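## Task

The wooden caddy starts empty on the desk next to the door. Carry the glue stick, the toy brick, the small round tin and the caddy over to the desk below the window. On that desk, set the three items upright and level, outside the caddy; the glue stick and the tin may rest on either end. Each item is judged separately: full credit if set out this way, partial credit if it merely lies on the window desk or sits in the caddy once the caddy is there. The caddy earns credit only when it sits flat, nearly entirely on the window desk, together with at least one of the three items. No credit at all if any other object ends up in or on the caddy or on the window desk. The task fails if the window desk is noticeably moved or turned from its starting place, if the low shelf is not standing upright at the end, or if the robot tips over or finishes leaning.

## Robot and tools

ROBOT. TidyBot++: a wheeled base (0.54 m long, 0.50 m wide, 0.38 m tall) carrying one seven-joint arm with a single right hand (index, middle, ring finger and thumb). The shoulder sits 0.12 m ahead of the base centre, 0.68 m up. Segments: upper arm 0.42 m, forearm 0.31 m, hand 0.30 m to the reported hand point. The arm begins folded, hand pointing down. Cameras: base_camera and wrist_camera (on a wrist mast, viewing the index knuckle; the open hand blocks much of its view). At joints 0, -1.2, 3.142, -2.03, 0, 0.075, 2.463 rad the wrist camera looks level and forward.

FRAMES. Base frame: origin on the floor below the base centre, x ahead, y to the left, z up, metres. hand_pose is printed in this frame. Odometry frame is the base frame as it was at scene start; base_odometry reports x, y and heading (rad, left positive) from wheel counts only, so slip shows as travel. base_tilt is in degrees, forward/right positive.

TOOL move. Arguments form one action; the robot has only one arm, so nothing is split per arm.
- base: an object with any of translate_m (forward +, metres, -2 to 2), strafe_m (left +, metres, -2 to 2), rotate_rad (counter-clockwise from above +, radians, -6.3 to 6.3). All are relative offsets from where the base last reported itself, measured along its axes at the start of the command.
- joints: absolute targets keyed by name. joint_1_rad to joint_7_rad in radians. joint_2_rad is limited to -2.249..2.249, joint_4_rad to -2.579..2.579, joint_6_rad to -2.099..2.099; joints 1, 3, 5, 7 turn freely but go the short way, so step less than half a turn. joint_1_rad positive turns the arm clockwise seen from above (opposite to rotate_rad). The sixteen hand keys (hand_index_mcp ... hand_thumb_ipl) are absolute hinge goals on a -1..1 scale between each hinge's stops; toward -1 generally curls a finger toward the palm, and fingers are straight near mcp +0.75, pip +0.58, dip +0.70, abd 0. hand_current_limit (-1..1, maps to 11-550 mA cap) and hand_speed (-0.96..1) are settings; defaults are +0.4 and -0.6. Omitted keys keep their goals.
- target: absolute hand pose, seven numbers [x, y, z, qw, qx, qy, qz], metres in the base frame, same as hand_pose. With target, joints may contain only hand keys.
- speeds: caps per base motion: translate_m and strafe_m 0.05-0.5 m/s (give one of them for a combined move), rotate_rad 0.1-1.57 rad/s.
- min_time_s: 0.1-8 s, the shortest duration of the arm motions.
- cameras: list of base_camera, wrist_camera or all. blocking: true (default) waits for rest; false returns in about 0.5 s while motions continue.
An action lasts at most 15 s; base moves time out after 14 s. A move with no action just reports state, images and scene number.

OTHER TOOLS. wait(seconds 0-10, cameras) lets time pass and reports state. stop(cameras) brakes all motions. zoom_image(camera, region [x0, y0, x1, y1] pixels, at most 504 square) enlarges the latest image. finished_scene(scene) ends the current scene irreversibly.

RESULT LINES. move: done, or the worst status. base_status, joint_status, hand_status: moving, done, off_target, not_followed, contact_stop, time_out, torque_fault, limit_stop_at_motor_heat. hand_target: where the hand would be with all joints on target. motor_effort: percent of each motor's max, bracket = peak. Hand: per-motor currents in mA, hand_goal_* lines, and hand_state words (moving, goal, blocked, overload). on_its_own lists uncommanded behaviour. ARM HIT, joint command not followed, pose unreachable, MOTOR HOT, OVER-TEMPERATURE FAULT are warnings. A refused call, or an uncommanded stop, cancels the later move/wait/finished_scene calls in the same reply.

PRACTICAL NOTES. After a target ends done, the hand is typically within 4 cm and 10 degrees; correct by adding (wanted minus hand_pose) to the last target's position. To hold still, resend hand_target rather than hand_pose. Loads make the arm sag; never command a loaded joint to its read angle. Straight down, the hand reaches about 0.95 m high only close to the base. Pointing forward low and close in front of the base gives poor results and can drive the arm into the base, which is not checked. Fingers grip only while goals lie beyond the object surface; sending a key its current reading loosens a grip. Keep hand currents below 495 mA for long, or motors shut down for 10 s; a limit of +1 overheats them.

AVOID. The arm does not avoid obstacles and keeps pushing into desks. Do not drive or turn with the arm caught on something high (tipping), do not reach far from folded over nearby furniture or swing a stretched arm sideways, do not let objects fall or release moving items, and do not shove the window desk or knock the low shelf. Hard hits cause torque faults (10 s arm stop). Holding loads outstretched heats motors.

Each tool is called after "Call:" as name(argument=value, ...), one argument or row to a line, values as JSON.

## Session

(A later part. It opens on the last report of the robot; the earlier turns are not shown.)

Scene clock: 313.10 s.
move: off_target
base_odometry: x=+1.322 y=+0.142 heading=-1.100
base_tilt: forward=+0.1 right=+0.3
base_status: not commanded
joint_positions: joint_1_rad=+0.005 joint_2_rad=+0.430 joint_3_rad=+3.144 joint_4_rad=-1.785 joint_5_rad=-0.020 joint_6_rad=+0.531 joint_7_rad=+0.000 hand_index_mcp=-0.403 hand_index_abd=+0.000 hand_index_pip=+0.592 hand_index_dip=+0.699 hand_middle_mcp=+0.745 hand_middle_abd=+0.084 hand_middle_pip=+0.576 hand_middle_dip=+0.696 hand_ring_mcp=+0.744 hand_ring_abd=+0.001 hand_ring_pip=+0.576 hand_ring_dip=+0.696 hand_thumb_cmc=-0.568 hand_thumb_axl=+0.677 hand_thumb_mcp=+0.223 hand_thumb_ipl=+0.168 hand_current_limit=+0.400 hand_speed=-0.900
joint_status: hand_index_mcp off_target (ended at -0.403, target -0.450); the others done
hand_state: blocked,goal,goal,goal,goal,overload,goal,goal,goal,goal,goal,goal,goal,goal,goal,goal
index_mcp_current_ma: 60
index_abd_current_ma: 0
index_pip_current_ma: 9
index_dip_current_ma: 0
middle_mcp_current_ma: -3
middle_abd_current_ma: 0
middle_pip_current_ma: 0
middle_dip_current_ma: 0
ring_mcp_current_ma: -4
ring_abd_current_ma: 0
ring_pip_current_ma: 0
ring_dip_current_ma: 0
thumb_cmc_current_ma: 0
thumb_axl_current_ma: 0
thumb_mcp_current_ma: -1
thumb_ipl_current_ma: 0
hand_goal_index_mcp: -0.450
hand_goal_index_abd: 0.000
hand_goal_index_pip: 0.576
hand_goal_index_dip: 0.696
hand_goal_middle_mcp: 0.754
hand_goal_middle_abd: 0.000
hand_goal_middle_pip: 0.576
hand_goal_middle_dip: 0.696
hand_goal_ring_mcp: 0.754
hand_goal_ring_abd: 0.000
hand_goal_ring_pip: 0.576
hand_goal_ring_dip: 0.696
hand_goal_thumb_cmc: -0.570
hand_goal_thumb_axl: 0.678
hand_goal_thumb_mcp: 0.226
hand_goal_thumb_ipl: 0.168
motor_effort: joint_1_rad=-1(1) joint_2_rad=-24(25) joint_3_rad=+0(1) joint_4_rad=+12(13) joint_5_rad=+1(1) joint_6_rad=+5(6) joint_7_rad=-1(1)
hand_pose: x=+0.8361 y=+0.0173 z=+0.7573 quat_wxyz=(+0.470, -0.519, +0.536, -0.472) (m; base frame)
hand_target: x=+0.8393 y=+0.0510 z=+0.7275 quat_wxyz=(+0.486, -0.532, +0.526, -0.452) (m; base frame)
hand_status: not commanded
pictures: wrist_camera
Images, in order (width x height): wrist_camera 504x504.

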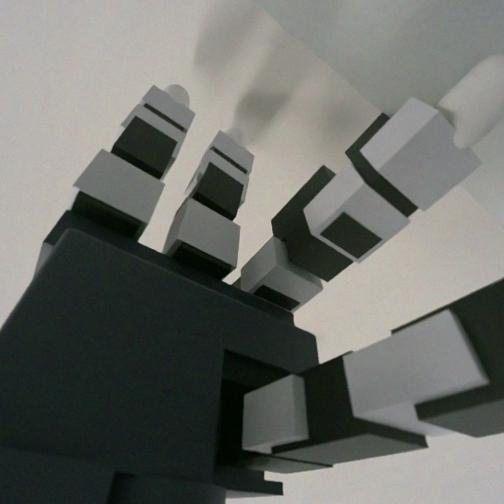

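Call:
move(
  joints={"joint_2_rad":0.44,"hand_index_mcp":-0.45},
  cameras=["wrist_camera"],
)

Call:
move(
  joints={"hand_index_mcp":-0.55},
  cameras=["wrist_camera"],
)

Scene clock: 315.47 s.
move: done
base_odometry: x=+1.322 y=+0.142 heading=-1.100
base_tilt: forward=+0.1 right=+0.3
base_status: not commanded
joint_positions: joint_1_rad=+0.005 joint_2_rad=+0.429 joint_3_rad=+3.144 joint_4_rad=-1.786 joint_5_rad=-0.020 joint_6_rad=+0.532 joint_7_rad=+0.000 hand_index_mcp=-0.433 hand_index_abd=+0.000 hand_index_pip=+0.588 hand_index_dip=+0.699 hand_middle_mcp=+0.745 hand_middle_abd=+0.084 hand_middle_pip=+0.576 hand_middle_dip=+0.696 hand_ring_mcp=+0.744 hand_ring_abd=+0.001 hand_ring_pip=+0.576 hand_ring_dip=+0.696 hand_thumb_cmc=-0.568 hand_thumb_axl=+0.677 hand_thumb_mcp=+0.223 hand_thumb_ipl=+0.168 hand_current_limit=+0.400 hand_speed=-0.900
joint_status: all done
hand_state: goal,goal,goal,goal,goal,overload,goal,goal,goal,goal,goal,goal,goal,goal,goal,goal
index_mcp_current_ma: 10
index_abd_current_ma: 0
index_pip_current_ma: 5
index_dip_current_ma: 0
middle_mcp_current_ma: -3
middle_abd_current_ma: 0
middle_pip_current_ma: 0
middle_dip_current_ma: 0
ring_mcp_current_ma: -4
ring_abd_current_ma: 0
ring_pip_current_ma: 0
ring_dip_current_ma: 0
thumb_cmc_current_ma: 0
thumb_axl_current_ma: 0
thumb_mcp_current_ma: -1
thumb_ipl_current_ma: 0
hand_goal_index_mcp: -0.450
hand_goal_index_abd: 0.000
hand_goal_index_pip: 0.576
hand_goal_index_dip: 0.696
hand_goal_middle_mcp: 0.754
hand_goal_middle_abd: 0.000
hand_goal_middle_pip: 0.576
hand_goal_middle_dip: 0.696
hand_goal_ring_mcp: 0.754
hand_goal_ring_abd: 0.000
hand_goal_ring_pip: 0.576
hand_goal_ring_dip: 0.696
hand_goal_thumb_cmc: -0.570
hand_goal_thumb_axl: 0.678
hand_goal_thumb_mcp: 0.226
hand_goal_thumb_ipl: 0.168
motor_effort: joint_1_rad=-1(1) joint_2_rad=-27(27) joint_3_rad=-1(1) joint_4_rad=+13(15) joint_5_rad=+1(1) joint_6_rad=+6(8) joint_7_rad=+0(1)
hand_pose: x=+0.8358 y=+0.0174 z=+0.7581 quat_wxyz=(+0.471, -0.518, +0.536, -0.472) (m; base frame)
hand_target: x=+0.8365 y=+0.0509 z=+0.7599 quat_wxyz=(+0.498, -0.522, +0.515, -0.464) (m; base frame)
hand_status: not commanded
pictures: wrist_camera
Images, in order (width x height): wrist_camera 504x504.

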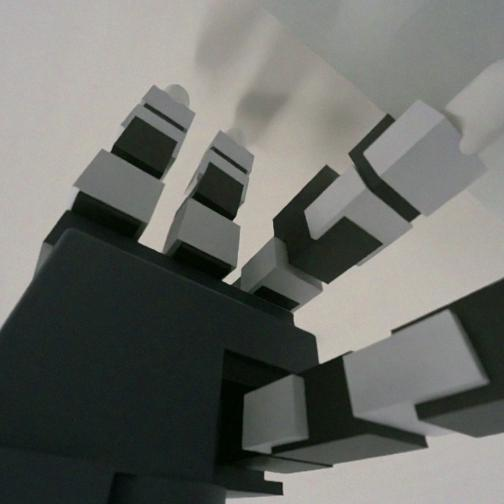

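Scene clock: 316.20 s.
move: done
base_odometry: x=+1.322 y=+0.142 heading=-1.100
base_tilt: forward=+0.1 right=+0.3
base_status: not commanded
joint_positions: joint_1_rad=+0.005 joint_2_rad=+0.429 joint_3_rad=+3.144 joint_4_rad=-1.793 joint_5_rad=-0.020 joint_6_rad=+0.532 joint_7_rad=+0.000 hand_index_mcp=-0.546 hand_index_abd=+0.001 hand_index_pip=+0.579 hand_index_dip=+0.699 hand_middle_mcp=+0.745 hand_middle_abd=+0.084 hand_middle_pip=+0.576 hand_middle_dip=+0.696 hand_ring_mcp=+0.744 hand_ring_abd=+0.001 hand_ring_pip=+0.576 hand_ring_dip=+0.696 hand_thumb_cmc=-0.568 hand_thumb_axl=+0.677 hand_thumb_mcp=+0.223 hand_thumb_ipl=+0.168 hand_current_limit=+0.400 hand_speed=-0.900
joint_status: all done
hand_state: goal,goal,goal,goal,goal,overload,goal,goal,goal,goal,goal,goal,goal,goal,goal,goal
index_mcp_current_ma: 1
index_abd_current_ma: 0
index_pip_current_ma: 0
index_dip_current_ma: 0
middle_mcp_current_ma: -3
middle_abd_current_ma: 0
middle_pip_current_ma: 0
middle_dip_current_ma: 0
ring_mcp_current_ma: -4
ring_abd_current_ma: 0
ring_pip_current_ma: 0
ring_dip_current_ma: 0
thumb_cmc_current_ma: 0
thumb_axl_current_ma: 0
thumb_mcp_current_ma: -1
thumb_ipl_current_ma: 0
hand_goal_index_mcp: -0.550
hand_goal_index_abd: 0.000
hand_goal_index_pip: 0.576
hand_goal_index_dip: 0.696
hand_goal_middle_mcp: 0.754
hand_goal_middle_abd: 0.000
hand_goal_middle_pip: 0.576
hand_goal_middle_dip: 0.696
hand_goal_ring_mcp: 0.754
hand_goal_ring_abd: 0.000
hand_goal_ring_pip: 0.576
hand_goal_ring_dip: 0.696
hand_goal_thumb_cmc: -0.570
hand_goal_thumb_axl: 0.678
hand_goal_thumb_mcp: 0.226
hand_goal_thumb_ipl: 0.168
motor_effort: joint_1_rad=-1(1) joint_2_rad=-27(29) joint_3_rad=+0(1) joint_4_rad=+15(16) joint_5_rad=+0(1) joint_6_rad=+9(9) joint_7_rad=-1(1)
hand_pose: x=+0.8337 y=+0.0177 z=+0.7544 quat_wxyz=(+0.469, -0.520, +0.537, -0.470) (m; base frame)
hand_target: x=+0.8365 y=+0.0509 z=+0.7599 quat_wxyz=(+0.498, -0.522, +0.515, -0.464) (m; base frame)
hand_status: not commanded
pictures: wrist_camera
Images, in order (width x height): wrist_camera 504x504.

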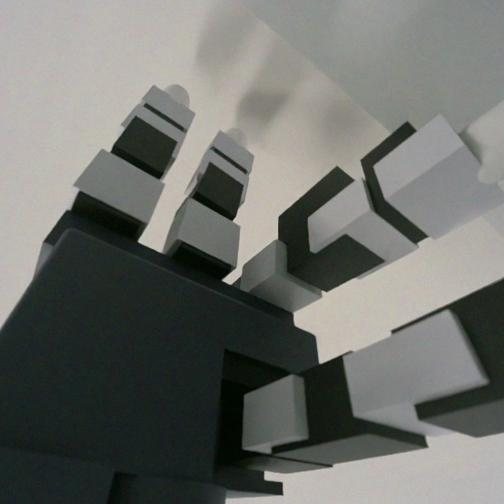

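Call:
move(
  joints={"hand_thumb_mcp":0.0},
)

Call:
move(
  joints={"hand_thumb_mcp":-0.12},
  cameras=["wrist_camera"],
)

Scene clock: 320.57 s.
move: done
base_odometry: x=+1.322 y=+0.142 heading=-1.100
base_tilt: forward=+0.1 right=+0.3
base_status: not commanded
joint_positions: joint_1_rad=+0.005 joint_2_rad=+0.429 joint_3_rad=+3.144 joint_4_rad=-1.793 joint_5_rad=-0.020 joint_6_rad=+0.532 joint_7_rad=+0.000 hand_index_mcp=-0.546 hand_index_abd=+0.001 hand_index_pip=+0.579 hand_index_dip=+0.699 hand_middle_mcp=+0.745 hand_middle_abd=+0.084 hand_middle_pip=+0.576 hand_middle_dip=+0.696 hand_ring_mcp=+0.744 hand_ring_abd=+0.001 hand_ring_pip=+0.576 hand_ring_dip=+0.696 hand_thumb_cmc=-0.568 hand_thumb_axl=+0.677 hand_thumb_mcp=+0.004 hand_thumb_ipl=+0.168 hand_current_limit=+0.400 hand_speed=-0.900
joint_status: all done
hand_state: goal,goal,goal,goal,goal,overload,goal,goal,goal,goal,goal,goal,goal,goal,goal,goal
index_mcp_current_ma: 1
index_abd_current_ma: 0
index_pip_current_ma: 0
index_dip_current_ma: 0
middle_mcp_current_ma: -3
middle_abd_current_ma: 0
middle_pip_current_ma: 0
middle_dip_current_ma: 0
ring_mcp_current_ma: -4
ring_abd_current_ma: 0
ring_pip_current_ma: 0
ring_dip_current_ma: 0
thumb_cmc_current_ma: 0
thumb_axl_current_ma: 0
thumb_mcp_current_ma: 1
thumb_ipl_current_ma: 0
hand_goal_index_mcp: -0.550
hand_goal_index_abd: 0.000
hand_goal_index_pip: 0.576
hand_goal_index_dip: 0.696
hand_goal_middle_mcp: 0.754
hand_goal_middle_abd: 0.000
hand_goal_middle_pip: 0.576
hand_goal_middle_dip: 0.696
hand_goal_ring_mcp: 0.754
hand_goal_ring_abd: 0.000
hand_goal_ring_pip: 0.576
hand_goal_ring_dip: 0.696
hand_goal_thumb_cmc: -0.570
hand_goal_thumb_axl: 0.678
hand_goal_thumb_mcp: 0.000
hand_goal_thumb_ipl: 0.168
motor_effort: joint_1_rad=-1(1) joint_2_rad=-28(29) joint_3_rad=+0(1) joint_4_rad=+15(16) joint_5_rad=+1(1) joint_6_rad=+8(9) joint_7_rad=-1(1)
hand_pose: x=+0.8337 y=+0.0177 z=+0.7544 quat_wxyz=(+0.469, -0.520, +0.537, -0.470) (m; base frame)
hand_target: x=+0.8365 y=+0.0509 z=+0.7599 quat_wxyz=(+0.498, -0.522, +0.515, -0.464) (m; base frame)
hand_status: not commanded
pictures: none

Scene clock: 321.40 s.
move: off_target
base_odometry: x=+1.322 y=+0.142 heading=-1.100
base_tilt: forward=+0.1 right=+0.3
base_status: not commanded
joint_positions: joint_1_rad=+0.005 joint_2_rad=+0.429 joint_3_rad=+3.144 joint_4_rad=-1.793 joint_5_rad=-0.020 joint_6_rad=+0.532 joint_7_rad=+0.000 hand_index_mcp=-0.541 hand_index_abd=+0.001 hand_index_pip=+0.580 hand_index_dip=+0.699 hand_middle_mcp=+0.745 hand_middle_abd=+0.084 hand_middle_pip=+0.576 hand_middle_dip=+0.696 hand_ring_mcp=+0.744 hand_ring_abd=+0.001 hand_ring_pip=+0.576 hand_ring_dip=+0.696 hand_thumb_cmc=-0.570 hand_thumb_axl=+0.677 hand_thumb_mcp=-0.090 hand_thumb_ipl=+0.173 hand_current_limit=+0.400 hand_speed=-0.900
joint_status: hand_thumb_mcp off_target (ended at -0.090, target -0.120)
hand_state: goal,goal,goal,goal,goal,overload,goal,goal,goal,goal,goal,goal,goal,goal,blocked,goal
index_mcp_current_ma: 4
index_abd_current_ma: 0
index_pip_current_ma: 1
index_dip_current_ma: 0
middle_mcp_current_ma: -3
middle_abd_current_ma: 0
middle_pip_current_ma: 0
middle_dip_current_ma: 0
ring_mcp_current_ma: -4
ring_abd_current_ma: 0
ring_pip_current_ma: 0
ring_dip_current_ma: 0
thumb_cmc_current_ma: 0
thumb_axl_current_ma: 0
thumb_mcp_current_ma: 39
thumb_ipl_current_ma: 2
hand_goal_index_mcp: -0.550
hand_goal_index_abd: 0.000
hand_goal_index_pip: 0.576
hand_goal_index_dip: 0.696
hand_goal_middle_mcp: 0.754
hand_goal_middle_abd: 0.000
hand_goal_middle_pip: 0.576
hand_goal_middle_dip: 0.696
hand_goal_ring_mcp: 0.754
hand_goal_ring_abd: 0.000
hand_goal_ring_pip: 0.576
hand_goal_ring_dip: 0.696
hand_goal_thumb_cmc: -0.570
hand_goal_thumb_axl: 0.678
hand_goal_thumb_mcp: -0.120
hand_goal_thumb_ipl: 0.168
motor_effort: joint_1_rad=-1(1) joint_2_rad=-27(28) joint_3_rad=+0(1) joint_4_rad=+15(16) joint_5_rad=+0(0) joint_6_rad=+8(9) joint_7_rad=-1(1)
hand_pose: x=+0.8337 y=+0.0177 z=+0.7544 quat_wxyz=(+0.469, -0.520, +0.537, -0.470) (m; base frame)
hand_target: x=+0.8365 y=+0.0509 z=+0.7599 quat_wxyz=(+0.498, -0.522, +0.515, -0.464) (m; base frame)
hand_status: not commanded
pictures: wrist_camera
Images, in order (width x height): wrist_camera 504x504.

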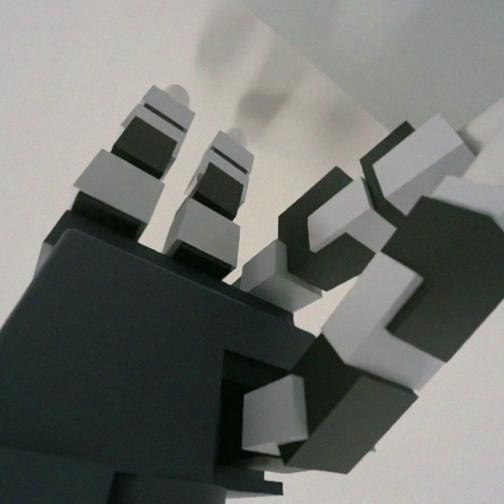

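Call:
move(
  joints={"hand_thumb_mcp":0.226,"hand_index_mcp":-0.342,"joint_2_rad":0.3,"hand_speed":-0.6},
)

Call:
move(
  joints={"joint_2_rad":-0.35,"joint_4_rad":-1.75,"joint_6_rad":-0.467},
)

Call:
move(
  joints={"joint_1_rad":-0.66,"joint_7_rad":2.46,"hand_index_mcp":0.754},
  cameras=["wrist_camera"],
)

Call:
zoom_image(
  camera="wrist_camera",
  region=[280, 120, 504, 344],
)

Scene clock: 334.77 s.
move: done
base_odometry: x=+1.322 y=+0.142 heading=-1.100
base_tilt: forward=+0.1 right=+0.3
base_status: not commanded
joint_positions: joint_1_rad=+0.004 joint_2_rad=+0.296 joint_3_rad=+3.144 joint_4_rad=-1.800 joint_5_rad=-0.020 joint_6_rad=+0.532 joint_7_rad=+0.000 hand_index_mcp=-0.348 hand_index_abd=-0.003 hand_index_pip=+0.573 hand_index_dip=+0.699 hand_middle_mcp=+0.745 hand_middle_abd=+0.084 hand_middle_pip=+0.576 hand_middle_dip=+0.696 hand_ring_mcp=+0.744 hand_ring_abd=+0.001 hand_ring_pip=+0.576 hand_ring_dip=+0.696 hand_thumb_cmc=-0.570 hand_thumb_axl=+0.677 hand_thumb_mcp=+0.224 hand_thumb_ipl=+0.170 hand_current_limit=+0.400 hand_speed=-0.600
joint_status: all done
hand_state: goal,goal,goal,goal,goal,overload,goal,goal,goal,goal,goal,goal,goal,goal,goal,goal
index_mcp_current_ma: -2
index_abd_current_ma: 0
index_pip_current_ma: -1
index_dip_current_ma: 0
middle_mcp_current_ma: -3
middle_abd_current_ma: 0
middle_pip_current_ma: 0
middle_dip_current_ma: 0
ring_mcp_current_ma: -4
ring_abd_current_ma: 0
ring_pip_current_ma: 0
ring_dip_current_ma: 0
thumb_cmc_current_ma: 0
thumb_axl_current_ma: 0
thumb_mcp_current_ma: 0
thumb_ipl_current_ma: 0
hand_goal_index_mcp: -0.342
hand_goal_index_abd: 0.000
hand_goal_index_pip: 0.576
hand_goal_index_dip: 0.696
hand_goal_middle_mcp: 0.754
hand_goal_middle_abd: 0.000
hand_goal_middle_pip: 0.576
hand_goal_middle_dip: 0.696
hand_goal_ring_mcp: 0.754
hand_goal_ring_abd: 0.000
hand_goal_ring_pip: 0.576
hand_goal_ring_dip: 0.696
hand_goal_thumb_cmc: -0.570
hand_goal_thumb_axl: 0.678
hand_goal_thumb_mcp: 0.226
hand_goal_thumb_ipl: 0.168
motor_effort: joint_1_rad=-1(2) joint_2_rad=-25(31) joint_3_rad=+0(1) joint_4_rad=+16(17) joint_5_rad=+0(1) joint_6_rad=+8(10) joint_7_rad=-1(2)
hand_pose: x=+0.8163 y=+0.0182 z=+0.8439 quat_wxyz=(+0.502, -0.490, +0.507, -0.501) (m; base frame)
hand_target: x=+0.8186 y=+0.0506 z=+0.8594 quat_wxyz=(+0.533, -0.487, +0.479, -0.498) (m; base frame)
hand_status: not commanded
pictures: none

Scene clock: 337.07 s.
move: done
base_odometry: x=+1.322 y=+0.142 heading=-1.100
base_tilt: forward=+0.1 right=+0.3
base_status: not commanded
joint_positions: joint_1_rad=+0.004 joint_2_rad=-0.344 joint_3_rad=+3.144 joint_4_rad=-1.765 joint_5_rad=-0.020 joint_6_rad=-0.372 joint_7_rad=+0.000 hand_index_mcp=-0.345 hand_index_abd=-0.003 hand_index_pip=+0.573 hand_index_dip=+0.699 hand_middle_mcp=+0.745 hand_middle_abd=+0.084 hand_middle_pip=+0.576 hand_middle_dip=+0.696 hand_ring_mcp=+0.744 hand_ring_abd=+0.001 hand_ring_pip=+0.576 hand_ring_dip=+0.696 hand_thumb_cmc=-0.570 hand_thumb_axl=+0.677 hand_thumb_mcp=+0.224 hand_thumb_ipl=+0.170 hand_current_limit=+0.400 hand_speed=-0.600
joint_status: all done
hand_state: goal,goal,goal,goal,goal,overload,goal,goal,goal,goal,goal,goal,goal,goal,goal,goal
index_mcp_current_ma: -1
index_abd_current_ma: 0
index_pip_current_ma: 0
index_dip_current_ma: 0
middle_mcp_current_ma: -3
middle_abd_current_ma: 0
middle_pip_current_ma: 0
middle_dip_current_ma: 0
ring_mcp_current_ma: -4
ring_abd_current_ma: 0
ring_pip_current_ma: 0
ring_dip_current_ma: 0
thumb_cmc_current_ma: 0
thumb_axl_current_ma: 0
thumb_mcp_current_ma: 0
thumb_ipl_current_ma: 0
hand_goal_index_mcp: -0.342
hand_goal_index_abd: 0.000
hand_goal_index_pip: 0.576
hand_goal_index_dip: 0.696
hand_goal_middle_mcp: 0.754
hand_goal_middle_abd: 0.000
hand_goal_middle_pip: 0.576
hand_goal_middle_dip: 0.696
hand_goal_ring_mcp: 0.754
hand_goal_ring_abd: 0.000
hand_goal_ring_pip: 0.576
hand_goal_ring_dip: 0.696
hand_goal_thumb_cmc: -0.570
hand_goal_thumb_axl: 0.678
hand_goal_thumb_mcp: 0.226
hand_goal_thumb_ipl: 0.168
motor_effort: joint_1_rad=-1(1) joint_2_rad=-7(27) joint_3_rad=+1(1) joint_4_rad=+18(18) joint_5_rad=+0(1) joint_6_rad=+8(10) joint_7_rad=+0(1)
hand_pose: x=+0.5632 y=+0.0249 z=+0.9760 quat_wxyz=(+0.447, -0.547, +0.558, -0.436) (m; base frame)
hand_target: x=+0.5473 y=+0.0376 z=+0.9615 quat_wxyz=(+0.428, -0.570, +0.567, -0.413) (m; base frame)
hand_status: not commanded
pictures: none

Scene clock: 340.13 s.
move: done
base_odometry: x=+1.322 y=+0.142 heading=-1.100
base_tilt: forward=+0.1 right=+0.3
base_status: not commanded
joint_positions: joint_1_rad=-0.638 joint_2_rad=-0.344 joint_3_rad=+3.144 joint_4_rad=-1.765 joint_5_rad=-0.020 joint_6_rad=-0.374 joint_7_rad=+2.414 hand_index_mcp=+0.758 hand_index_abd=+0.001 hand_index_pip=+0.575 hand_index_dip=+0.699 hand_middle_mcp=+0.758 hand_middle_abd=+0.173 hand_middle_pip=+0.576 hand_middle_dip=+0.696 hand_ring_mcp=+0.759 hand_ring_abd=+0.001 hand_ring_pip=+0.576 hand_ring_dip=+0.696 hand_thumb_cmc=-0.563 hand_thumb_axl=+0.677 hand_thumb_mcp=+0.224 hand_thumb_ipl=+0.170 hand_current_limit=+0.400 hand_speed=-0.600
joint_status: all done
hand_state: goal,goal,goal,goal,goal,overload,goal,goal,goal,goal,goal,goal,goal,goal,goal,goal
index_mcp_current_ma: 1
index_abd_current_ma: 0
index_pip_current_ma: 0
index_dip_current_ma: 0
middle_mcp_current_ma: 1
middle_abd_current_ma: 0
middle_pip_current_ma: 0
middle_dip_current_ma: 0
ring_mcp_current_ma: 1
ring_abd_current_ma: 0
ring_pip_current_ma: 0
ring_dip_current_ma: 0
thumb_cmc_current_ma: 2
thumb_axl_current_ma: 0
thumb_mcp_current_ma: 0
thumb_ipl_current_ma: 0
hand_goal_index_mcp: 0.754
hand_goal_index_abd: 0.000
hand_goal_index_pip: 0.576
hand_goal_index_dip: 0.696
hand_goal_middle_mcp: 0.754
hand_goal_middle_abd: 0.000
hand_goal_middle_pip: 0.576
hand_goal_middle_dip: 0.696
hand_goal_ring_mcp: 0.754
hand_goal_ring_abd: 0.000
hand_goal_ring_pip: 0.576
hand_goal_ring_dip: 0.696
hand_goal_thumb_cmc: -0.570
hand_goal_thumb_axl: 0.678
hand_goal_thumb_mcp: 0.226
hand_goal_thumb_ipl: 0.168
motor_effort: joint_1_rad=-1(2) joint_2_rad=-7(8) joint_3_rad=+0(2) joint_4_rad=+18(18) joint_5_rad=+0(1) joint_6_rad=+8(9) joint_7_rad=-1(1)
hand_pose: x=+0.5423 y=+0.2242 z=+1.1036 quat_wxyz=(-0.055, -0.581, -0.523, -0.621) (m; base frame)
hand_target: x=+0.5295 y=+0.2365 z=+1.0936 quat_wxyz=(-0.075, -0.567, -0.569, -0.590) (m; base frame)
hand_status: not commanded
pictures: wrist_camera
Images, in order (width x height): wrist_camera 504x504.

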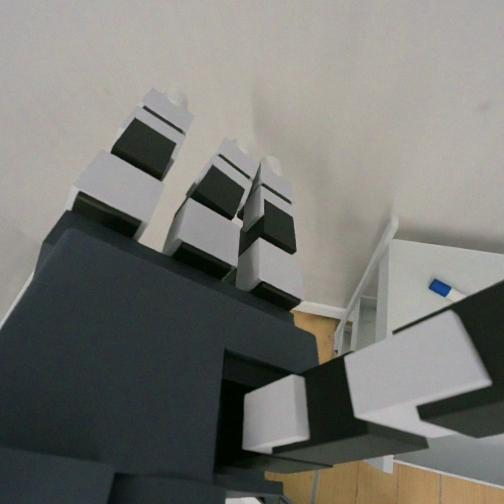

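Scaled by 2.250 from the camera's 504x504 image, which has a finer 720x720 frame.

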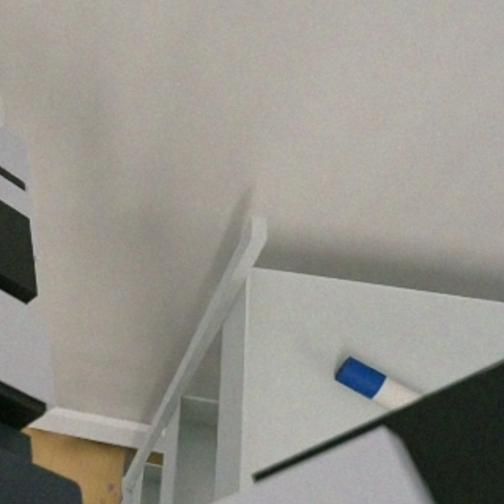

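Call:
move(
  joints={"joint_1_rad":-0.45,"joint_6_rad":-0.5,"hand_thumb_cmc":1.0},
  cameras=["wrist_camera"],
)

Call:
zoom_image(
  camera="wrist_camera",
  region=[280, 120, 504, 344],
)

Scene clock: 343.50 s.
move: done
base_odometry: x=+1.322 y=+0.142 heading=-1.100
base_tilt: forward=+0.1 right=+0.3
base_status: not commanded
joint_positions: joint_1_rad=-0.472 joint_2_rad=-0.344 joint_3_rad=+3.144 joint_4_rad=-1.765 joint_5_rad=-0.020 joint_6_rad=-0.406 joint_7_rad=+2.417 hand_index_mcp=+0.758 hand_index_abd=+0.001 hand_index_pip=+0.575 hand_index_dip=+0.699 hand_middle_mcp=+0.758 hand_middle_abd=+0.173 hand_middle_pip=+0.576 hand_middle_dip=+0.696 hand_ring_mcp=+0.759 hand_ring_abd=+0.001 hand_ring_pip=+0.576 hand_ring_dip=+0.696 hand_thumb_cmc=+1.000 hand_thumb_axl=+0.677 hand_thumb_mcp=+0.224 hand_thumb_ipl=+0.170 hand_current_limit=+0.400 hand_speed=-0.600
joint_status: all done
hand_state: goal,goal,goal,goal,goal,overload,goal,goal,goal,goal,goal,goal,goal,goal,goal,goal
index_mcp_current_ma: 1
index_abd_current_ma: 0
index_pip_current_ma: 0
index_dip_current_ma: 0
middle_mcp_current_ma: 1
middle_abd_current_ma: 0
middle_pip_current_ma: 0
middle_dip_current_ma: 0
ring_mcp_current_ma: 1
ring_abd_current_ma: 0
ring_pip_current_ma: 0
ring_dip_current_ma: 0
thumb_cmc_current_ma: 0
thumb_axl_current_ma: 0
thumb_mcp_current_ma: 0
thumb_ipl_current_ma: 0
hand_goal_index_mcp: 0.754
hand_goal_index_abd: 0.000
hand_goal_index_pip: 0.576
hand_goal_index_dip: 0.696
hand_goal_middle_mcp: 0.754
hand_goal_middle_abd: 0.000
hand_goal_middle_pip: 0.576
hand_goal_middle_dip: 0.696
hand_goal_ring_mcp: 0.754
hand_goal_ring_abd: 0.000
hand_goal_ring_pip: 0.576
hand_goal_ring_dip: 0.696
hand_goal_thumb_cmc: 1.000
hand_goal_thumb_axl: 0.678
hand_goal_thumb_mcp: 0.226
hand_goal_thumb_ipl: 0.168
motor_effort: joint_1_rad=-1(2) joint_2_rad=-7(8) joint_3_rad=+0(2) joint_4_rad=+18(18) joint_5_rad=+0(1) joint_6_rad=+9(9) joint_7_rad=+0(1)
hand_pose: x=+0.5728 y=+0.1509 z=+1.0939 quat_wxyz=(-0.105, -0.630, -0.480, -0.602) (m; base frame)
hand_target: x=+0.5686 y=+0.1449 z=+1.0836 quat_wxyz=(-0.134, -0.632, -0.513, -0.566) (m; base frame)
hand_status: not commanded
pictures: wrist_camera
Images, in order (width x height): wrist_camera 504x504.

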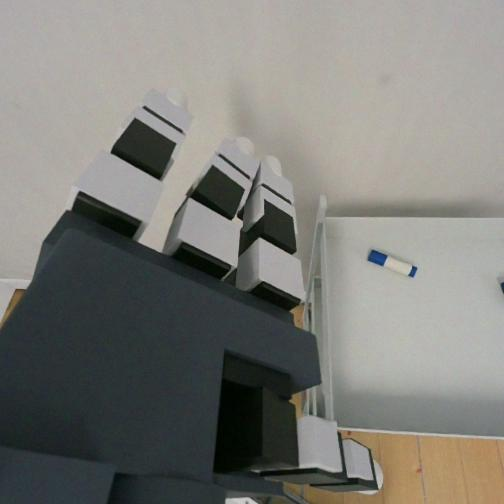

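Scaled by 2.250 from the camera's 504x504 image, which has a finer 720x720 frame.

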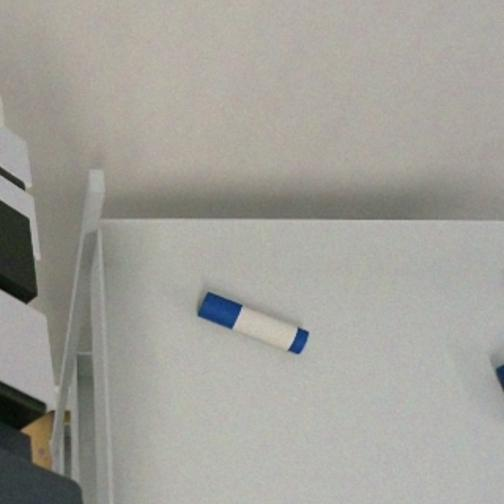

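Call:
move(
  joints={"joint_1_rad":-0.035,"joint_2_rad":-0.1,"joint_4_rad":-1.75,"joint_6_rad":0.0,"joint_7_rad":-0.04,"hand_index_mcp":-0.342,"hand_thumb_cmc":-0.571},
)

Call:
move(
  joints={"joint_1_rad":-0.035,"joint_2_rad":0.40,"joint_4_rad":-1.786,"joint_6_rad":0.52,"joint_7_rad":-0.04},
  min_time_s=3,
  cameras=["wrist_camera"],
)

Scene clock: 356.10 s.
move: done
base_odometry: x=+1.322 y=+0.142 heading=-1.100
base_tilt: forward=+0.1 right=+0.3
base_status: not commanded
joint_positions: joint_1_rad=-0.056 joint_2_rad=-0.121 joint_3_rad=+3.144 joint_4_rad=-1.764 joint_5_rad=-0.020 joint_6_rad=-0.095 joint_7_rad=+0.005 hand_index_mcp=-0.341 hand_index_abd=+0.001 hand_index_pip=+0.575 hand_index_dip=+0.699 hand_middle_mcp=+0.747 hand_middle_abd=+0.237 hand_middle_pip=+0.576 hand_middle_dip=+0.696 hand_ring_mcp=+0.746 hand_ring_abd=+0.001 hand_ring_pip=+0.576 hand_ring_dip=+0.696 hand_thumb_cmc=-0.568 hand_thumb_axl=+0.677 hand_thumb_mcp=+0.224 hand_thumb_ipl=+0.170 hand_current_limit=+0.400 hand_speed=-0.600
joint_status: all done
hand_state: goal,goal,goal,goal,goal,overload,goal,goal,goal,goal,goal,goal,goal,goal,goal,goal
index_mcp_current_ma: 0
index_abd_current_ma: 0
index_pip_current_ma: 0
index_dip_current_ma: 0
middle_mcp_current_ma: -2
middle_abd_current_ma: 0
middle_pip_current_ma: 0
middle_dip_current_ma: 0
ring_mcp_current_ma: -3
ring_abd_current_ma: 0
ring_pip_current_ma: 0
ring_dip_current_ma: 0
thumb_cmc_current_ma: 0
thumb_axl_current_ma: 0
thumb_mcp_current_ma: 0
thumb_ipl_current_ma: 0
hand_goal_index_mcp: -0.342
hand_goal_index_abd: 0.000
hand_goal_index_pip: 0.576
hand_goal_index_dip: 0.696
hand_goal_middle_mcp: 0.754
hand_goal_middle_abd: 0.000
hand_goal_middle_pip: 0.576
hand_goal_middle_dip: 0.696
hand_goal_ring_mcp: 0.754
hand_goal_ring_abd: 0.000
hand_goal_ring_pip: 0.576
hand_goal_ring_dip: 0.696
hand_goal_thumb_cmc: -0.570
hand_goal_thumb_axl: 0.678
hand_goal_thumb_mcp: 0.226
hand_goal_thumb_ipl: 0.168
motor_effort: joint_1_rad=-1(2) joint_2_rad=-14(15) joint_3_rad=+1(2) joint_4_rad=+18(19) joint_5_rad=+0(1) joint_6_rad=+8(10) joint_7_rad=-1(1)
hand_pose: x=+0.6629 y=+0.0550 z=+0.9430 quat_wxyz=(+0.472, -0.551, +0.529, -0.440) (m; base frame)
hand_target: x=+0.6822 y=+0.0523 z=+0.9674 quat_wxyz=(+0.495, -0.527, +0.512, -0.464) (m; base frame)
hand_status: not commanded
pictures: none

Scene clock: 359.67 s.
move: done
base_odometry: x=+1.322 y=+0.142 heading=-1.100
base_tilt: forward=+0.1 right=+0.3
base_status: not commanded
joint_positions: joint_1_rad=-0.052 joint_2_rad=+0.368 joint_3_rad=+3.144 joint_4_rad=-1.770 joint_5_rad=-0.020 joint_6_rad=+0.425 joint_7_rad=+0.003 hand_index_mcp=-0.341 hand_index_abd=+0.001 hand_index_pip=+0.575 hand_index_dip=+0.699 hand_middle_mcp=+0.747 hand_middle_abd=+0.265 hand_middle_pip=+0.576 hand_middle_dip=+0.699 hand_ring_mcp=+0.745 hand_ring_abd=+0.001 hand_ring_pip=+0.576 hand_ring_dip=+0.696 hand_thumb_cmc=-0.568 hand_thumb_axl=+0.677 hand_thumb_mcp=+0.224 hand_thumb_ipl=+0.170 hand_current_limit=+0.400 hand_speed=-0.600
joint_status: all done
hand_state: goal,goal,goal,goal,goal,overload,goal,goal,goal,goal,goal,goal,goal,goal,goal,goal
index_mcp_current_ma: 0
index_abd_current_ma: 0
index_pip_current_ma: 0
index_dip_current_ma: 0
middle_mcp_current_ma: -2
middle_abd_current_ma: 0
middle_pip_current_ma: 0
middle_dip_current_ma: 0
ring_mcp_current_ma: -4
ring_abd_current_ma: 0
ring_pip_current_ma: 0
ring_dip_current_ma: 0
thumb_cmc_current_ma: 0
thumb_axl_current_ma: 0
thumb_mcp_current_ma: 0
thumb_ipl_current_ma: 0
hand_goal_index_mcp: -0.342
hand_goal_index_abd: 0.000
hand_goal_index_pip: 0.576
hand_goal_index_dip: 0.696
hand_goal_middle_mcp: 0.754
hand_goal_middle_abd: 0.000
hand_goal_middle_pip: 0.576
hand_goal_middle_dip: 0.696
hand_goal_ring_mcp: 0.754
hand_goal_ring_abd: 0.000
hand_goal_ring_pip: 0.576
hand_goal_ring_dip: 0.696
hand_goal_thumb_cmc: -0.570
hand_goal_thumb_axl: 0.678
hand_goal_thumb_mcp: 0.226
hand_goal_thumb_ipl: 0.168
motor_effort: joint_1_rad=-1(2) joint_2_rad=-27(28) joint_3_rad=+0(2) joint_4_rad=+16(19) joint_5_rad=+0(1) joint_6_rad=+8(10) joint_7_rad=-1(2)
hand_pose: x=+0.8200 y=+0.0577 z=+0.7789 quat_wxyz=(+0.476, -0.542, +0.527, -0.450) (m; base frame)
hand_target: x=+0.8292 y=+0.0610 z=+0.7754 quat_wxyz=(+0.495, -0.530, +0.516, -0.455) (m; base frame)
hand_status: not commanded
pictures: wrist_camera
Images, in order (width x height): wrist_camera 504x504.

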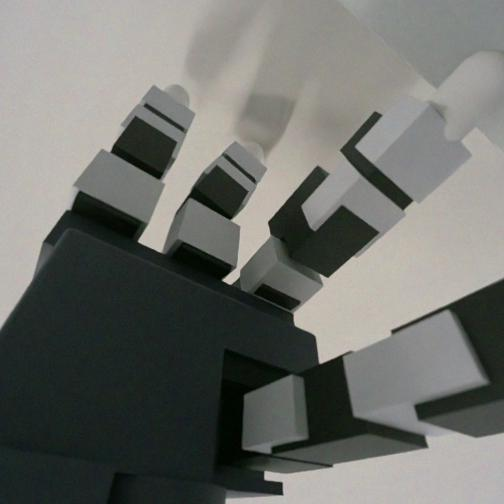

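Call:
move(
  joints={"joint_1_rad":0.014},
)

Call:
move(
  joints={"joint_2_rad":0.42},
  min_time_s=1.5,
)

Call:
move(
  joints={"joint_2_rad":0.432},
  min_time_s=1,
)

Call:
move(
  joints={"joint_2_rad":0.444},
  min_time_s=1,
  cameras=["wrist_camera"],
)

Scene clock: 362.03 s.
move: done
base_odometry: x=+1.322 y=+0.142 heading=-1.100
base_tilt: forward=+0.1 right=+0.3
base_status: not commanded
joint_positions: joint_1_rad=-0.002 joint_2_rad=+0.368 joint_3_rad=+3.143 joint_4_rad=-1.770 joint_5_rad=-0.020 joint_6_rad=+0.425 joint_7_rad=+0.003 hand_index_mcp=-0.341 hand_index_abd=+0.001 hand_index_pip=+0.575 hand_index_dip=+0.699 hand_middle_mcp=+0.747 hand_middle_abd=+0.265 hand_middle_pip=+0.576 hand_middle_dip=+0.699 hand_ring_mcp=+0.745 hand_ring_abd=+0.001 hand_ring_pip=+0.576 hand_ring_dip=+0.696 hand_thumb_cmc=-0.568 hand_thumb_axl=+0.677 hand_thumb_mcp=+0.224 hand_thumb_ipl=+0.170 hand_current_limit=+0.400 hand_speed=-0.600
joint_status: all done
hand_state: goal,goal,goal,goal,goal,overload,goal,goal,goal,goal,goal,goal,goal,goal,goal,goal
index_mcp_current_ma: 0
index_abd_current_ma: 0
index_pip_current_ma: 0
index_dip_current_ma: 0
middle_mcp_current_ma: -2
middle_abd_current_ma: 0
middle_pip_current_ma: 0
middle_dip_current_ma: 0
ring_mcp_current_ma: -4
ring_abd_current_ma: 0
ring_pip_current_ma: 0
ring_dip_current_ma: 0
thumb_cmc_current_ma: 0
thumb_axl_current_ma: 0
thumb_mcp_current_ma: 0
thumb_ipl_current_ma: 0
hand_goal_index_mcp: -0.342
hand_goal_index_abd: 0.000
hand_goal_index_pip: 0.576
hand_goal_index_dip: 0.696
hand_goal_middle_mcp: 0.754
hand_goal_middle_abd: 0.000
hand_goal_middle_pip: 0.576
hand_goal_middle_dip: 0.696
hand_goal_ring_mcp: 0.754
hand_goal_ring_abd: 0.000
hand_goal_ring_pip: 0.576
hand_goal_ring_dip: 0.696
hand_goal_thumb_cmc: -0.570
hand_goal_thumb_axl: 0.678
hand_goal_thumb_mcp: 0.226
hand_goal_thumb_ipl: 0.168
motor_effort: joint_1_rad=-1(2) joint_2_rad=-26(28) joint_3_rad=+0(1) joint_4_rad=+16(16) joint_5_rad=+0(1) joint_6_rad=+9(9) joint_7_rad=-1(1)
hand_pose: x=+0.8221 y=+0.0236 z=+0.7791 quat_wxyz=(+0.465, -0.528, +0.540, -0.462) (m; base frame)
hand_target: x=+0.8313 y=+0.0261 z=+0.7754 quat_wxyz=(+0.484, -0.518, +0.529, -0.467) (m; base frame)
hand_status: not commanded
pictures: none

Scene clock: 363.80 s.
move: done
base_odometry: x=+1.322 y=+0.142 heading=-1.100
base_tilt: forward=+0.1 right=+0.3
base_status: not commanded
joint_positions: joint_1_rad=-0.002 joint_2_rad=+0.384 joint_3_rad=+3.143 joint_4_rad=-1.770 joint_5_rad=-0.020 joint_6_rad=+0.425 joint_7_rad=+0.003 hand_index_mcp=-0.341 hand_index_abd=+0.001 hand_index_pip=+0.575 hand_index_dip=+0.699 hand_middle_mcp=+0.747 hand_middle_abd=+0.265 hand_middle_pip=+0.576 hand_middle_dip=+0.699 hand_ring_mcp=+0.745 hand_ring_abd=+0.001 hand_ring_pip=+0.576 hand_ring_dip=+0.696 hand_thumb_cmc=-0.568 hand_thumb_axl=+0.677 hand_thumb_mcp=+0.224 hand_thumb_ipl=+0.170 hand_current_limit=+0.400 hand_speed=-0.600
joint_status: all done
hand_state: goal,goal,goal,goal,goal,overload,goal,goal,goal,goal,goal,goal,goal,goal,goal,goal
index_mcp_current_ma: 0
index_abd_current_ma: 0
index_pip_current_ma: 0
index_dip_current_ma: 0
middle_mcp_current_ma: -2
middle_abd_current_ma: 0
middle_pip_current_ma: 0
middle_dip_current_ma: 0
ring_mcp_current_ma: -4
ring_abd_current_ma: 0
ring_pip_current_ma: 0
ring_dip_current_ma: 0
thumb_cmc_current_ma: 0
thumb_axl_current_ma: 0
thumb_mcp_current_ma: 0
thumb_ipl_current_ma: 0
hand_goal_index_mcp: -0.342
hand_goal_index_abd: 0.000
hand_goal_index_pip: 0.576
hand_goal_index_dip: 0.696
hand_goal_middle_mcp: 0.754
hand_goal_middle_abd: 0.000
hand_goal_middle_pip: 0.576
hand_goal_middle_dip: 0.696
hand_goal_ring_mcp: 0.754
hand_goal_ring_abd: 0.000
hand_goal_ring_pip: 0.576
hand_goal_ring_dip: 0.696
hand_goal_thumb_cmc: -0.570
hand_goal_thumb_axl: 0.678
hand_goal_thumb_mcp: 0.226
hand_goal_thumb_ipl: 0.168
motor_effort: joint_1_rad=-1(1) joint_2_rad=-27(29) joint_3_rad=+0(1) joint_4_rad=+16(16) joint_5_rad=+0(1) joint_6_rad=+9(9) joint_7_rad=-1(1)
hand_pose: x=+0.8235 y=+0.0236 z=+0.7679 quat_wxyz=(+0.460, -0.532, +0.543, -0.458) (m; base frame)
hand_target: x=+0.8331 y=+0.0261 z=+0.7612 quat_wxyz=(+0.479, -0.522, +0.534, -0.462) (m; base frame)
hand_status: not commanded
pictures: none

Scene clock: 365.07 s.
move: done
base_odometry: x=+1.322 y=+0.142 heading=-1.100
base_tilt: forward=+0.1 right=+0.3
base_status: not commanded
joint_positions: joint_1_rad=-0.002 joint_2_rad=+0.395 joint_3_rad=+3.143 joint_4_rad=-1.770 joint_5_rad=-0.020 joint_6_rad=+0.426 joint_7_rad=+0.003 hand_index_mcp=-0.341 hand_index_abd=+0.001 hand_index_pip=+0.575 hand_index_dip=+0.699 hand_middle_mcp=+0.747 hand_middle_abd=+0.265 hand_middle_pip=+0.576 hand_middle_dip=+0.699 hand_ring_mcp=+0.745 hand_ring_abd=+0.001 hand_ring_pip=+0.576 hand_ring_dip=+0.696 hand_thumb_cmc=-0.568 hand_thumb_axl=+0.677 hand_thumb_mcp=+0.224 hand_thumb_ipl=+0.170 hand_current_limit=+0.400 hand_speed=-0.600
joint_status: all done
hand_state: goal,goal,goal,goal,goal,overload,goal,goal,goal,goal,goal,goal,goal,goal,goal,goal
index_mcp_current_ma: 0
index_abd_current_ma: 0
index_pip_current_ma: 0
index_dip_current_ma: 0
middle_mcp_current_ma: -2
middle_abd_current_ma: 0
middle_pip_current_ma: 0
middle_dip_current_ma: 0
ring_mcp_current_ma: -4
ring_abd_current_ma: 0
ring_pip_current_ma: 0
ring_dip_current_ma: 0
thumb_cmc_current_ma: 0
thumb_axl_current_ma: 0
thumb_mcp_current_ma: 0
thumb_ipl_current_ma: 0
hand_goal_index_mcp: -0.342
hand_goal_index_abd: 0.000
hand_goal_index_pip: 0.576
hand_goal_index_dip: 0.696
hand_goal_middle_mcp: 0.754
hand_goal_middle_abd: 0.000
hand_goal_middle_pip: 0.576
hand_goal_middle_dip: 0.696
hand_goal_ring_mcp: 0.754
hand_goal_ring_abd: 0.000
hand_goal_ring_pip: 0.576
hand_goal_ring_dip: 0.696
hand_goal_thumb_cmc: -0.570
hand_goal_thumb_axl: 0.678
hand_goal_thumb_mcp: 0.226
hand_goal_thumb_ipl: 0.168
motor_effort: joint_1_rad=-1(1) joint_2_rad=-27(28) joint_3_rad=+0(1) joint_4_rad=+15(16) joint_5_rad=+0(1) joint_6_rad=+8(9) joint_7_rad=-1(1)
hand_pose: x=+0.8245 y=+0.0236 z=+0.7597 quat_wxyz=(+0.457, -0.535, +0.546, -0.455) (m; base frame)
hand_target: x=+0.8340 y=+0.0261 z=+0.7526 quat_wxyz=(+0.476, -0.525, +0.536, -0.459) (m; base frame)
hand_status: not commanded
pictures: none

Scene clock: 366.33 s.
move: done
base_odometry: x=+1.322 y=+0.142 heading=-1.100
base_tilt: forward=+0.1 right=+0.3
base_status: not commanded
joint_positions: joint_1_rad=-0.002 joint_2_rad=+0.401 joint_3_rad=+3.143 joint_4_rad=-1.770 joint_5_rad=-0.020 joint_6_rad=+0.430 joint_7_rad=+0.002 hand_index_mcp=-0.343 hand_index_abd=+0.001 hand_index_pip=+0.576 hand_index_dip=+0.699 hand_middle_mcp=+0.747 hand_middle_abd=+0.265 hand_middle_pip=+0.576 hand_middle_dip=+0.699 hand_ring_mcp=+0.745 hand_ring_abd=+0.001 hand_ring_pip=+0.576 hand_ring_dip=+0.696 hand_thumb_cmc=-0.568 hand_thumb_axl=+0.677 hand_thumb_mcp=+0.224 hand_thumb_ipl=+0.170 hand_current_limit=+0.400 hand_speed=-0.600
joint_status: all done
hand_state: goal,goal,goal,goal,goal,overload,goal,goal,goal,goal,goal,goal,goal,goal,goal,goal
index_mcp_current_ma: 0
index_abd_current_ma: 0
index_pip_current_ma: 0
index_dip_current_ma: 0
middle_mcp_current_ma: -2
middle_abd_current_ma: 0
middle_pip_current_ma: 0
middle_dip_current_ma: 0
ring_mcp_current_ma: -4
ring_abd_current_ma: 0
ring_pip_current_ma: 0
ring_dip_current_ma: 0
thumb_cmc_current_ma: 0
thumb_axl_current_ma: 0
thumb_mcp_current_ma: 0
thumb_ipl_current_ma: 0
hand_goal_index_mcp: -0.342
hand_goal_index_abd: 0.000
hand_goal_index_pip: 0.576
hand_goal_index_dip: 0.696
hand_goal_middle_mcp: 0.754
hand_goal_middle_abd: 0.000
hand_goal_middle_pip: 0.576
hand_goal_middle_dip: 0.696
hand_goal_ring_mcp: 0.754
hand_goal_ring_abd: 0.000
hand_goal_ring_pip: 0.576
hand_goal_ring_dip: 0.696
hand_goal_thumb_cmc: -0.570
hand_goal_thumb_axl: 0.678
hand_goal_thumb_mcp: 0.226
hand_goal_thumb_ipl: 0.168
motor_effort: joint_1_rad=-1(1) joint_2_rad=-26(28) joint_3_rad=+1(1) joint_4_rad=+15(16) joint_5_rad=+0(1) joint_6_rad=+8(8) joint_7_rad=-1(1)
hand_pose: x=+0.8256 y=+0.0237 z=+0.7573 quat_wxyz=(+0.457, -0.535, +0.546, -0.454) (m; base frame)
hand_target: x=+0.8348 y=+0.0261 z=+0.7440 quat_wxyz=(+0.472, -0.528, +0.539, -0.456) (m; base frame)
hand_status: not commanded
pictures: wrist_camera
Images, in order (width x height): wrist_camera 504x504.

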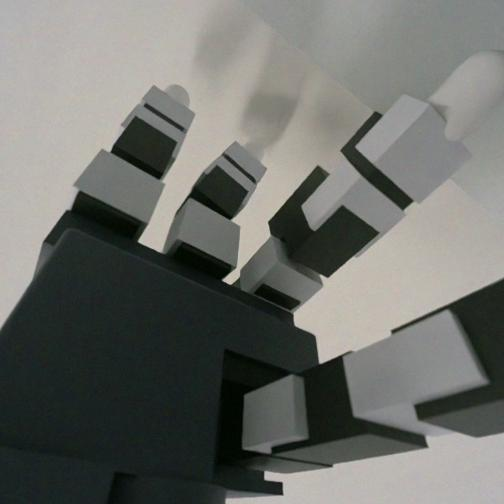

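Call:
move(
  joints={"joint_2_rad":0.425,"hand_index_mcp":-0.45,"hand_speed":-0.8},
)

Call:
move(
  joints={"hand_index_mcp":-0.55},
)

Call:
move(
  joints={"hand_thumb_mcp":0.0},
  cameras=["wrist_camera"],
)

Scene clock: 374.73 s.
move: done
base_odometry: x=+1.322 y=+0.142 heading=-1.100
base_tilt: forward=+0.1 right=+0.3
base_status: not commanded
joint_positions: joint_1_rad=-0.002 joint_2_rad=+0.401 joint_3_rad=+3.143 joint_4_rad=-1.771 joint_5_rad=-0.020 joint_6_rad=+0.432 joint_7_rad=+0.002 hand_index_mcp=-0.448 hand_index_abd=+0.001 hand_index_pip=+0.578 hand_index_dip=+0.699 hand_middle_mcp=+0.747 hand_middle_abd=+0.265 hand_middle_pip=+0.576 hand_middle_dip=+0.699 hand_ring_mcp=+0.745 hand_ring_abd=+0.001 hand_ring_pip=+0.576 hand_ring_dip=+0.696 hand_thumb_cmc=-0.568 hand_thumb_axl=+0.677 hand_thumb_mcp=+0.224 hand_thumb_ipl=+0.170 hand_current_limit=+0.400 hand_speed=-0.800
joint_status: all done
hand_state: goal,goal,goal,goal,goal,overload,goal,goal,goal,goal,goal,goal,goal,goal,goal,goal
index_mcp_current_ma: 0
index_abd_current_ma: 0
index_pip_current_ma: 0
index_dip_current_ma: 0
middle_mcp_current_ma: -2
middle_abd_current_ma: 0
middle_pip_current_ma: 0
middle_dip_current_ma: 0
ring_mcp_current_ma: -4
ring_abd_current_ma: 0
ring_pip_current_ma: 0
ring_dip_current_ma: 0
thumb_cmc_current_ma: 0
thumb_axl_current_ma: 0
thumb_mcp_current_ma: 0
thumb_ipl_current_ma: 0
hand_goal_index_mcp: -0.450
hand_goal_index_abd: 0.000
hand_goal_index_pip: 0.576
hand_goal_index_dip: 0.696
hand_goal_middle_mcp: 0.754
hand_goal_middle_abd: 0.000
hand_goal_middle_pip: 0.576
hand_goal_middle_dip: 0.696
hand_goal_ring_mcp: 0.754
hand_goal_ring_abd: 0.000
hand_goal_ring_pip: 0.576
hand_goal_ring_dip: 0.696
hand_goal_thumb_cmc: -0.570
hand_goal_thumb_axl: 0.678
hand_goal_thumb_mcp: 0.226
hand_goal_thumb_ipl: 0.168
motor_effort: joint_1_rad=-1(1) joint_2_rad=-27(28) joint_3_rad=+0(1) joint_4_rad=+15(16) joint_5_rad=+0(1) joint_6_rad=+9(9) joint_7_rad=-1(1)
hand_pose: x=+0.8257 y=+0.0237 z=+0.7575 quat_wxyz=(+0.458, -0.534, +0.546, -0.455) (m; base frame)
hand_target: x=+0.8335 y=+0.0261 z=+0.7576 quat_wxyz=(+0.477, -0.523, +0.535, -0.461) (m; base frame)
hand_status: not commanded
pictures: none

Scene clock: 375.30 s.
move: done
base_odometry: x=+1.322 y=+0.142 heading=-1.100
base_tilt: forward=+0.1 right=+0.3
base_status: not commanded
joint_positions: joint_1_rad=-0.002 joint_2_rad=+0.401 joint_3_rad=+3.143 joint_4_rad=-1.771 joint_5_rad=-0.020 joint_6_rad=+0.432 joint_7_rad=+0.002 hand_index_mcp=-0.546 hand_index_abd=+0.001 hand_index_pip=+0.578 hand_index_dip=+0.699 hand_middle_mcp=+0.747 hand_middle_abd=+0.265 hand_middle_pip=+0.576 hand_middle_dip=+0.699 hand_ring_mcp=+0.745 hand_ring_abd=+0.001 hand_ring_pip=+0.576 hand_ring_dip=+0.696 hand_thumb_cmc=-0.568 hand_thumb_axl=+0.677 hand_thumb_mcp=+0.224 hand_thumb_ipl=+0.170 hand_current_limit=+0.400 hand_speed=-0.800
joint_status: all done
hand_state: goal,goal,goal,goal,goal,overload,goal,goal,goal,goal,goal,goal,goal,goal,goal,goal
index_mcp_current_ma: 1
index_abd_current_ma: 0
index_pip_current_ma: 0
index_dip_current_ma: 0
middle_mcp_current_ma: -2
middle_abd_current_ma: 0
middle_pip_current_ma: 0
middle_dip_current_ma: 0
ring_mcp_current_ma: -4
ring_abd_current_ma: 0
ring_pip_current_ma: 0
ring_dip_current_ma: 0
thumb_cmc_current_ma: 0
thumb_axl_current_ma: 0
thumb_mcp_current_ma: 0
thumb_ipl_current_ma: 0
hand_goal_index_mcp: -0.550
hand_goal_index_abd: 0.000
hand_goal_index_pip: 0.576
hand_goal_index_dip: 0.696
hand_goal_middle_mcp: 0.754
hand_goal_middle_abd: 0.000
hand_goal_middle_pip: 0.576
hand_goal_middle_dip: 0.696
hand_goal_ring_mcp: 0.754
hand_goal_ring_abd: 0.000
hand_goal_ring_pip: 0.576
hand_goal_ring_dip: 0.696
hand_goal_thumb_cmc: -0.570
hand_goal_thumb_axl: 0.678
hand_goal_thumb_mcp: 0.226
hand_goal_thumb_ipl: 0.168
motor_effort: joint_1_rad=-1(1) joint_2_rad=-28(28) joint_3_rad=+0(1) joint_4_rad=+16(16) joint_5_rad=+0(1) joint_6_rad=+8(8) joint_7_rad=+0(1)
hand_pose: x=+0.8257 y=+0.0237 z=+0.7575 quat_wxyz=(+0.458, -0.534, +0.546, -0.455) (m; base frame)
hand_target: x=+0.8335 y=+0.0261 z=+0.7576 quat_wxyz=(+0.477, -0.523, +0.535, -0.461) (m; base frame)
hand_status: not commanded
pictures: none

Scene clock: 376.13 s.
move: done
base_odometry: x=+1.322 y=+0.142 heading=-1.100
base_tilt: forward=+0.1 right=+0.3
base_status: not commanded
joint_positions: joint_1_rad=-0.002 joint_2_rad=+0.401 joint_3_rad=+3.143 joint_4_rad=-1.771 joint_5_rad=-0.020 joint_6_rad=+0.432 joint_7_rad=+0.002 hand_index_mcp=-0.546 hand_index_abd=+0.001 hand_index_pip=+0.578 hand_index_dip=+0.699 hand_middle_mcp=+0.747 hand_middle_abd=+0.265 hand_middle_pip=+0.576 hand_middle_dip=+0.699 hand_ring_mcp=+0.745 hand_ring_abd=+0.001 hand_ring_pip=+0.576 hand_ring_dip=+0.696 hand_thumb_cmc=-0.568 hand_thumb_axl=+0.677 hand_thumb_mcp=+0.003 hand_thumb_ipl=+0.170 hand_current_limit=+0.400 hand_speed=-0.800
joint_status: all done
hand_state: goal,goal,goal,goal,goal,overload,goal,goal,goal,goal,goal,goal,goal,goal,goal,goal
index_mcp_current_ma: 1
index_abd_current_ma: 0
index_pip_current_ma: 0
index_dip_current_ma: 0
middle_mcp_current_ma: -2
middle_abd_current_ma: 0
middle_pip_current_ma: 0
middle_dip_current_ma: 0
ring_mcp_current_ma: -4
ring_abd_current_ma: 0
ring_pip_current_ma: 0
ring_dip_current_ma: 0
thumb_cmc_current_ma: 0
thumb_axl_current_ma: 0
thumb_mcp_current_ma: 1
thumb_ipl_current_ma: 0
hand_goal_index_mcp: -0.550
hand_goal_index_abd: 0.000
hand_goal_index_pip: 0.576
hand_goal_index_dip: 0.696
hand_goal_middle_mcp: 0.754
hand_goal_middle_abd: 0.000
hand_goal_middle_pip: 0.576
hand_goal_middle_dip: 0.696
hand_goal_ring_mcp: 0.754
hand_goal_ring_abd: 0.000
hand_goal_ring_pip: 0.576
hand_goal_ring_dip: 0.696
hand_goal_thumb_cmc: -0.570
hand_goal_thumb_axl: 0.678
hand_goal_thumb_mcp: 0.000
hand_goal_thumb_ipl: 0.168
motor_effort: joint_1_rad=-1(1) joint_2_rad=-28(28) joint_3_rad=+0(0) joint_4_rad=+16(16) joint_5_rad=+0(1) joint_6_rad=+8(8) joint_7_rad=-1(1)
hand_pose: x=+0.8257 y=+0.0237 z=+0.7575 quat_wxyz=(+0.458, -0.534, +0.546, -0.455) (m; base frame)
hand_target: x=+0.8335 y=+0.0261 z=+0.7576 quat_wxyz=(+0.477, -0.523, +0.535, -0.461) (m; base frame)
hand_status: not commanded
pictures: wrist_camera
Images, in order (width x height): wrist_camera 504x504.

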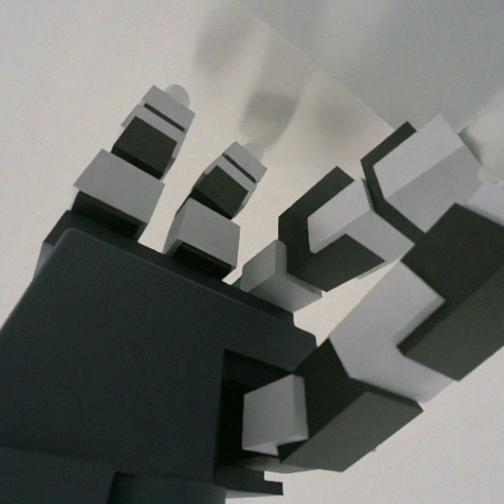

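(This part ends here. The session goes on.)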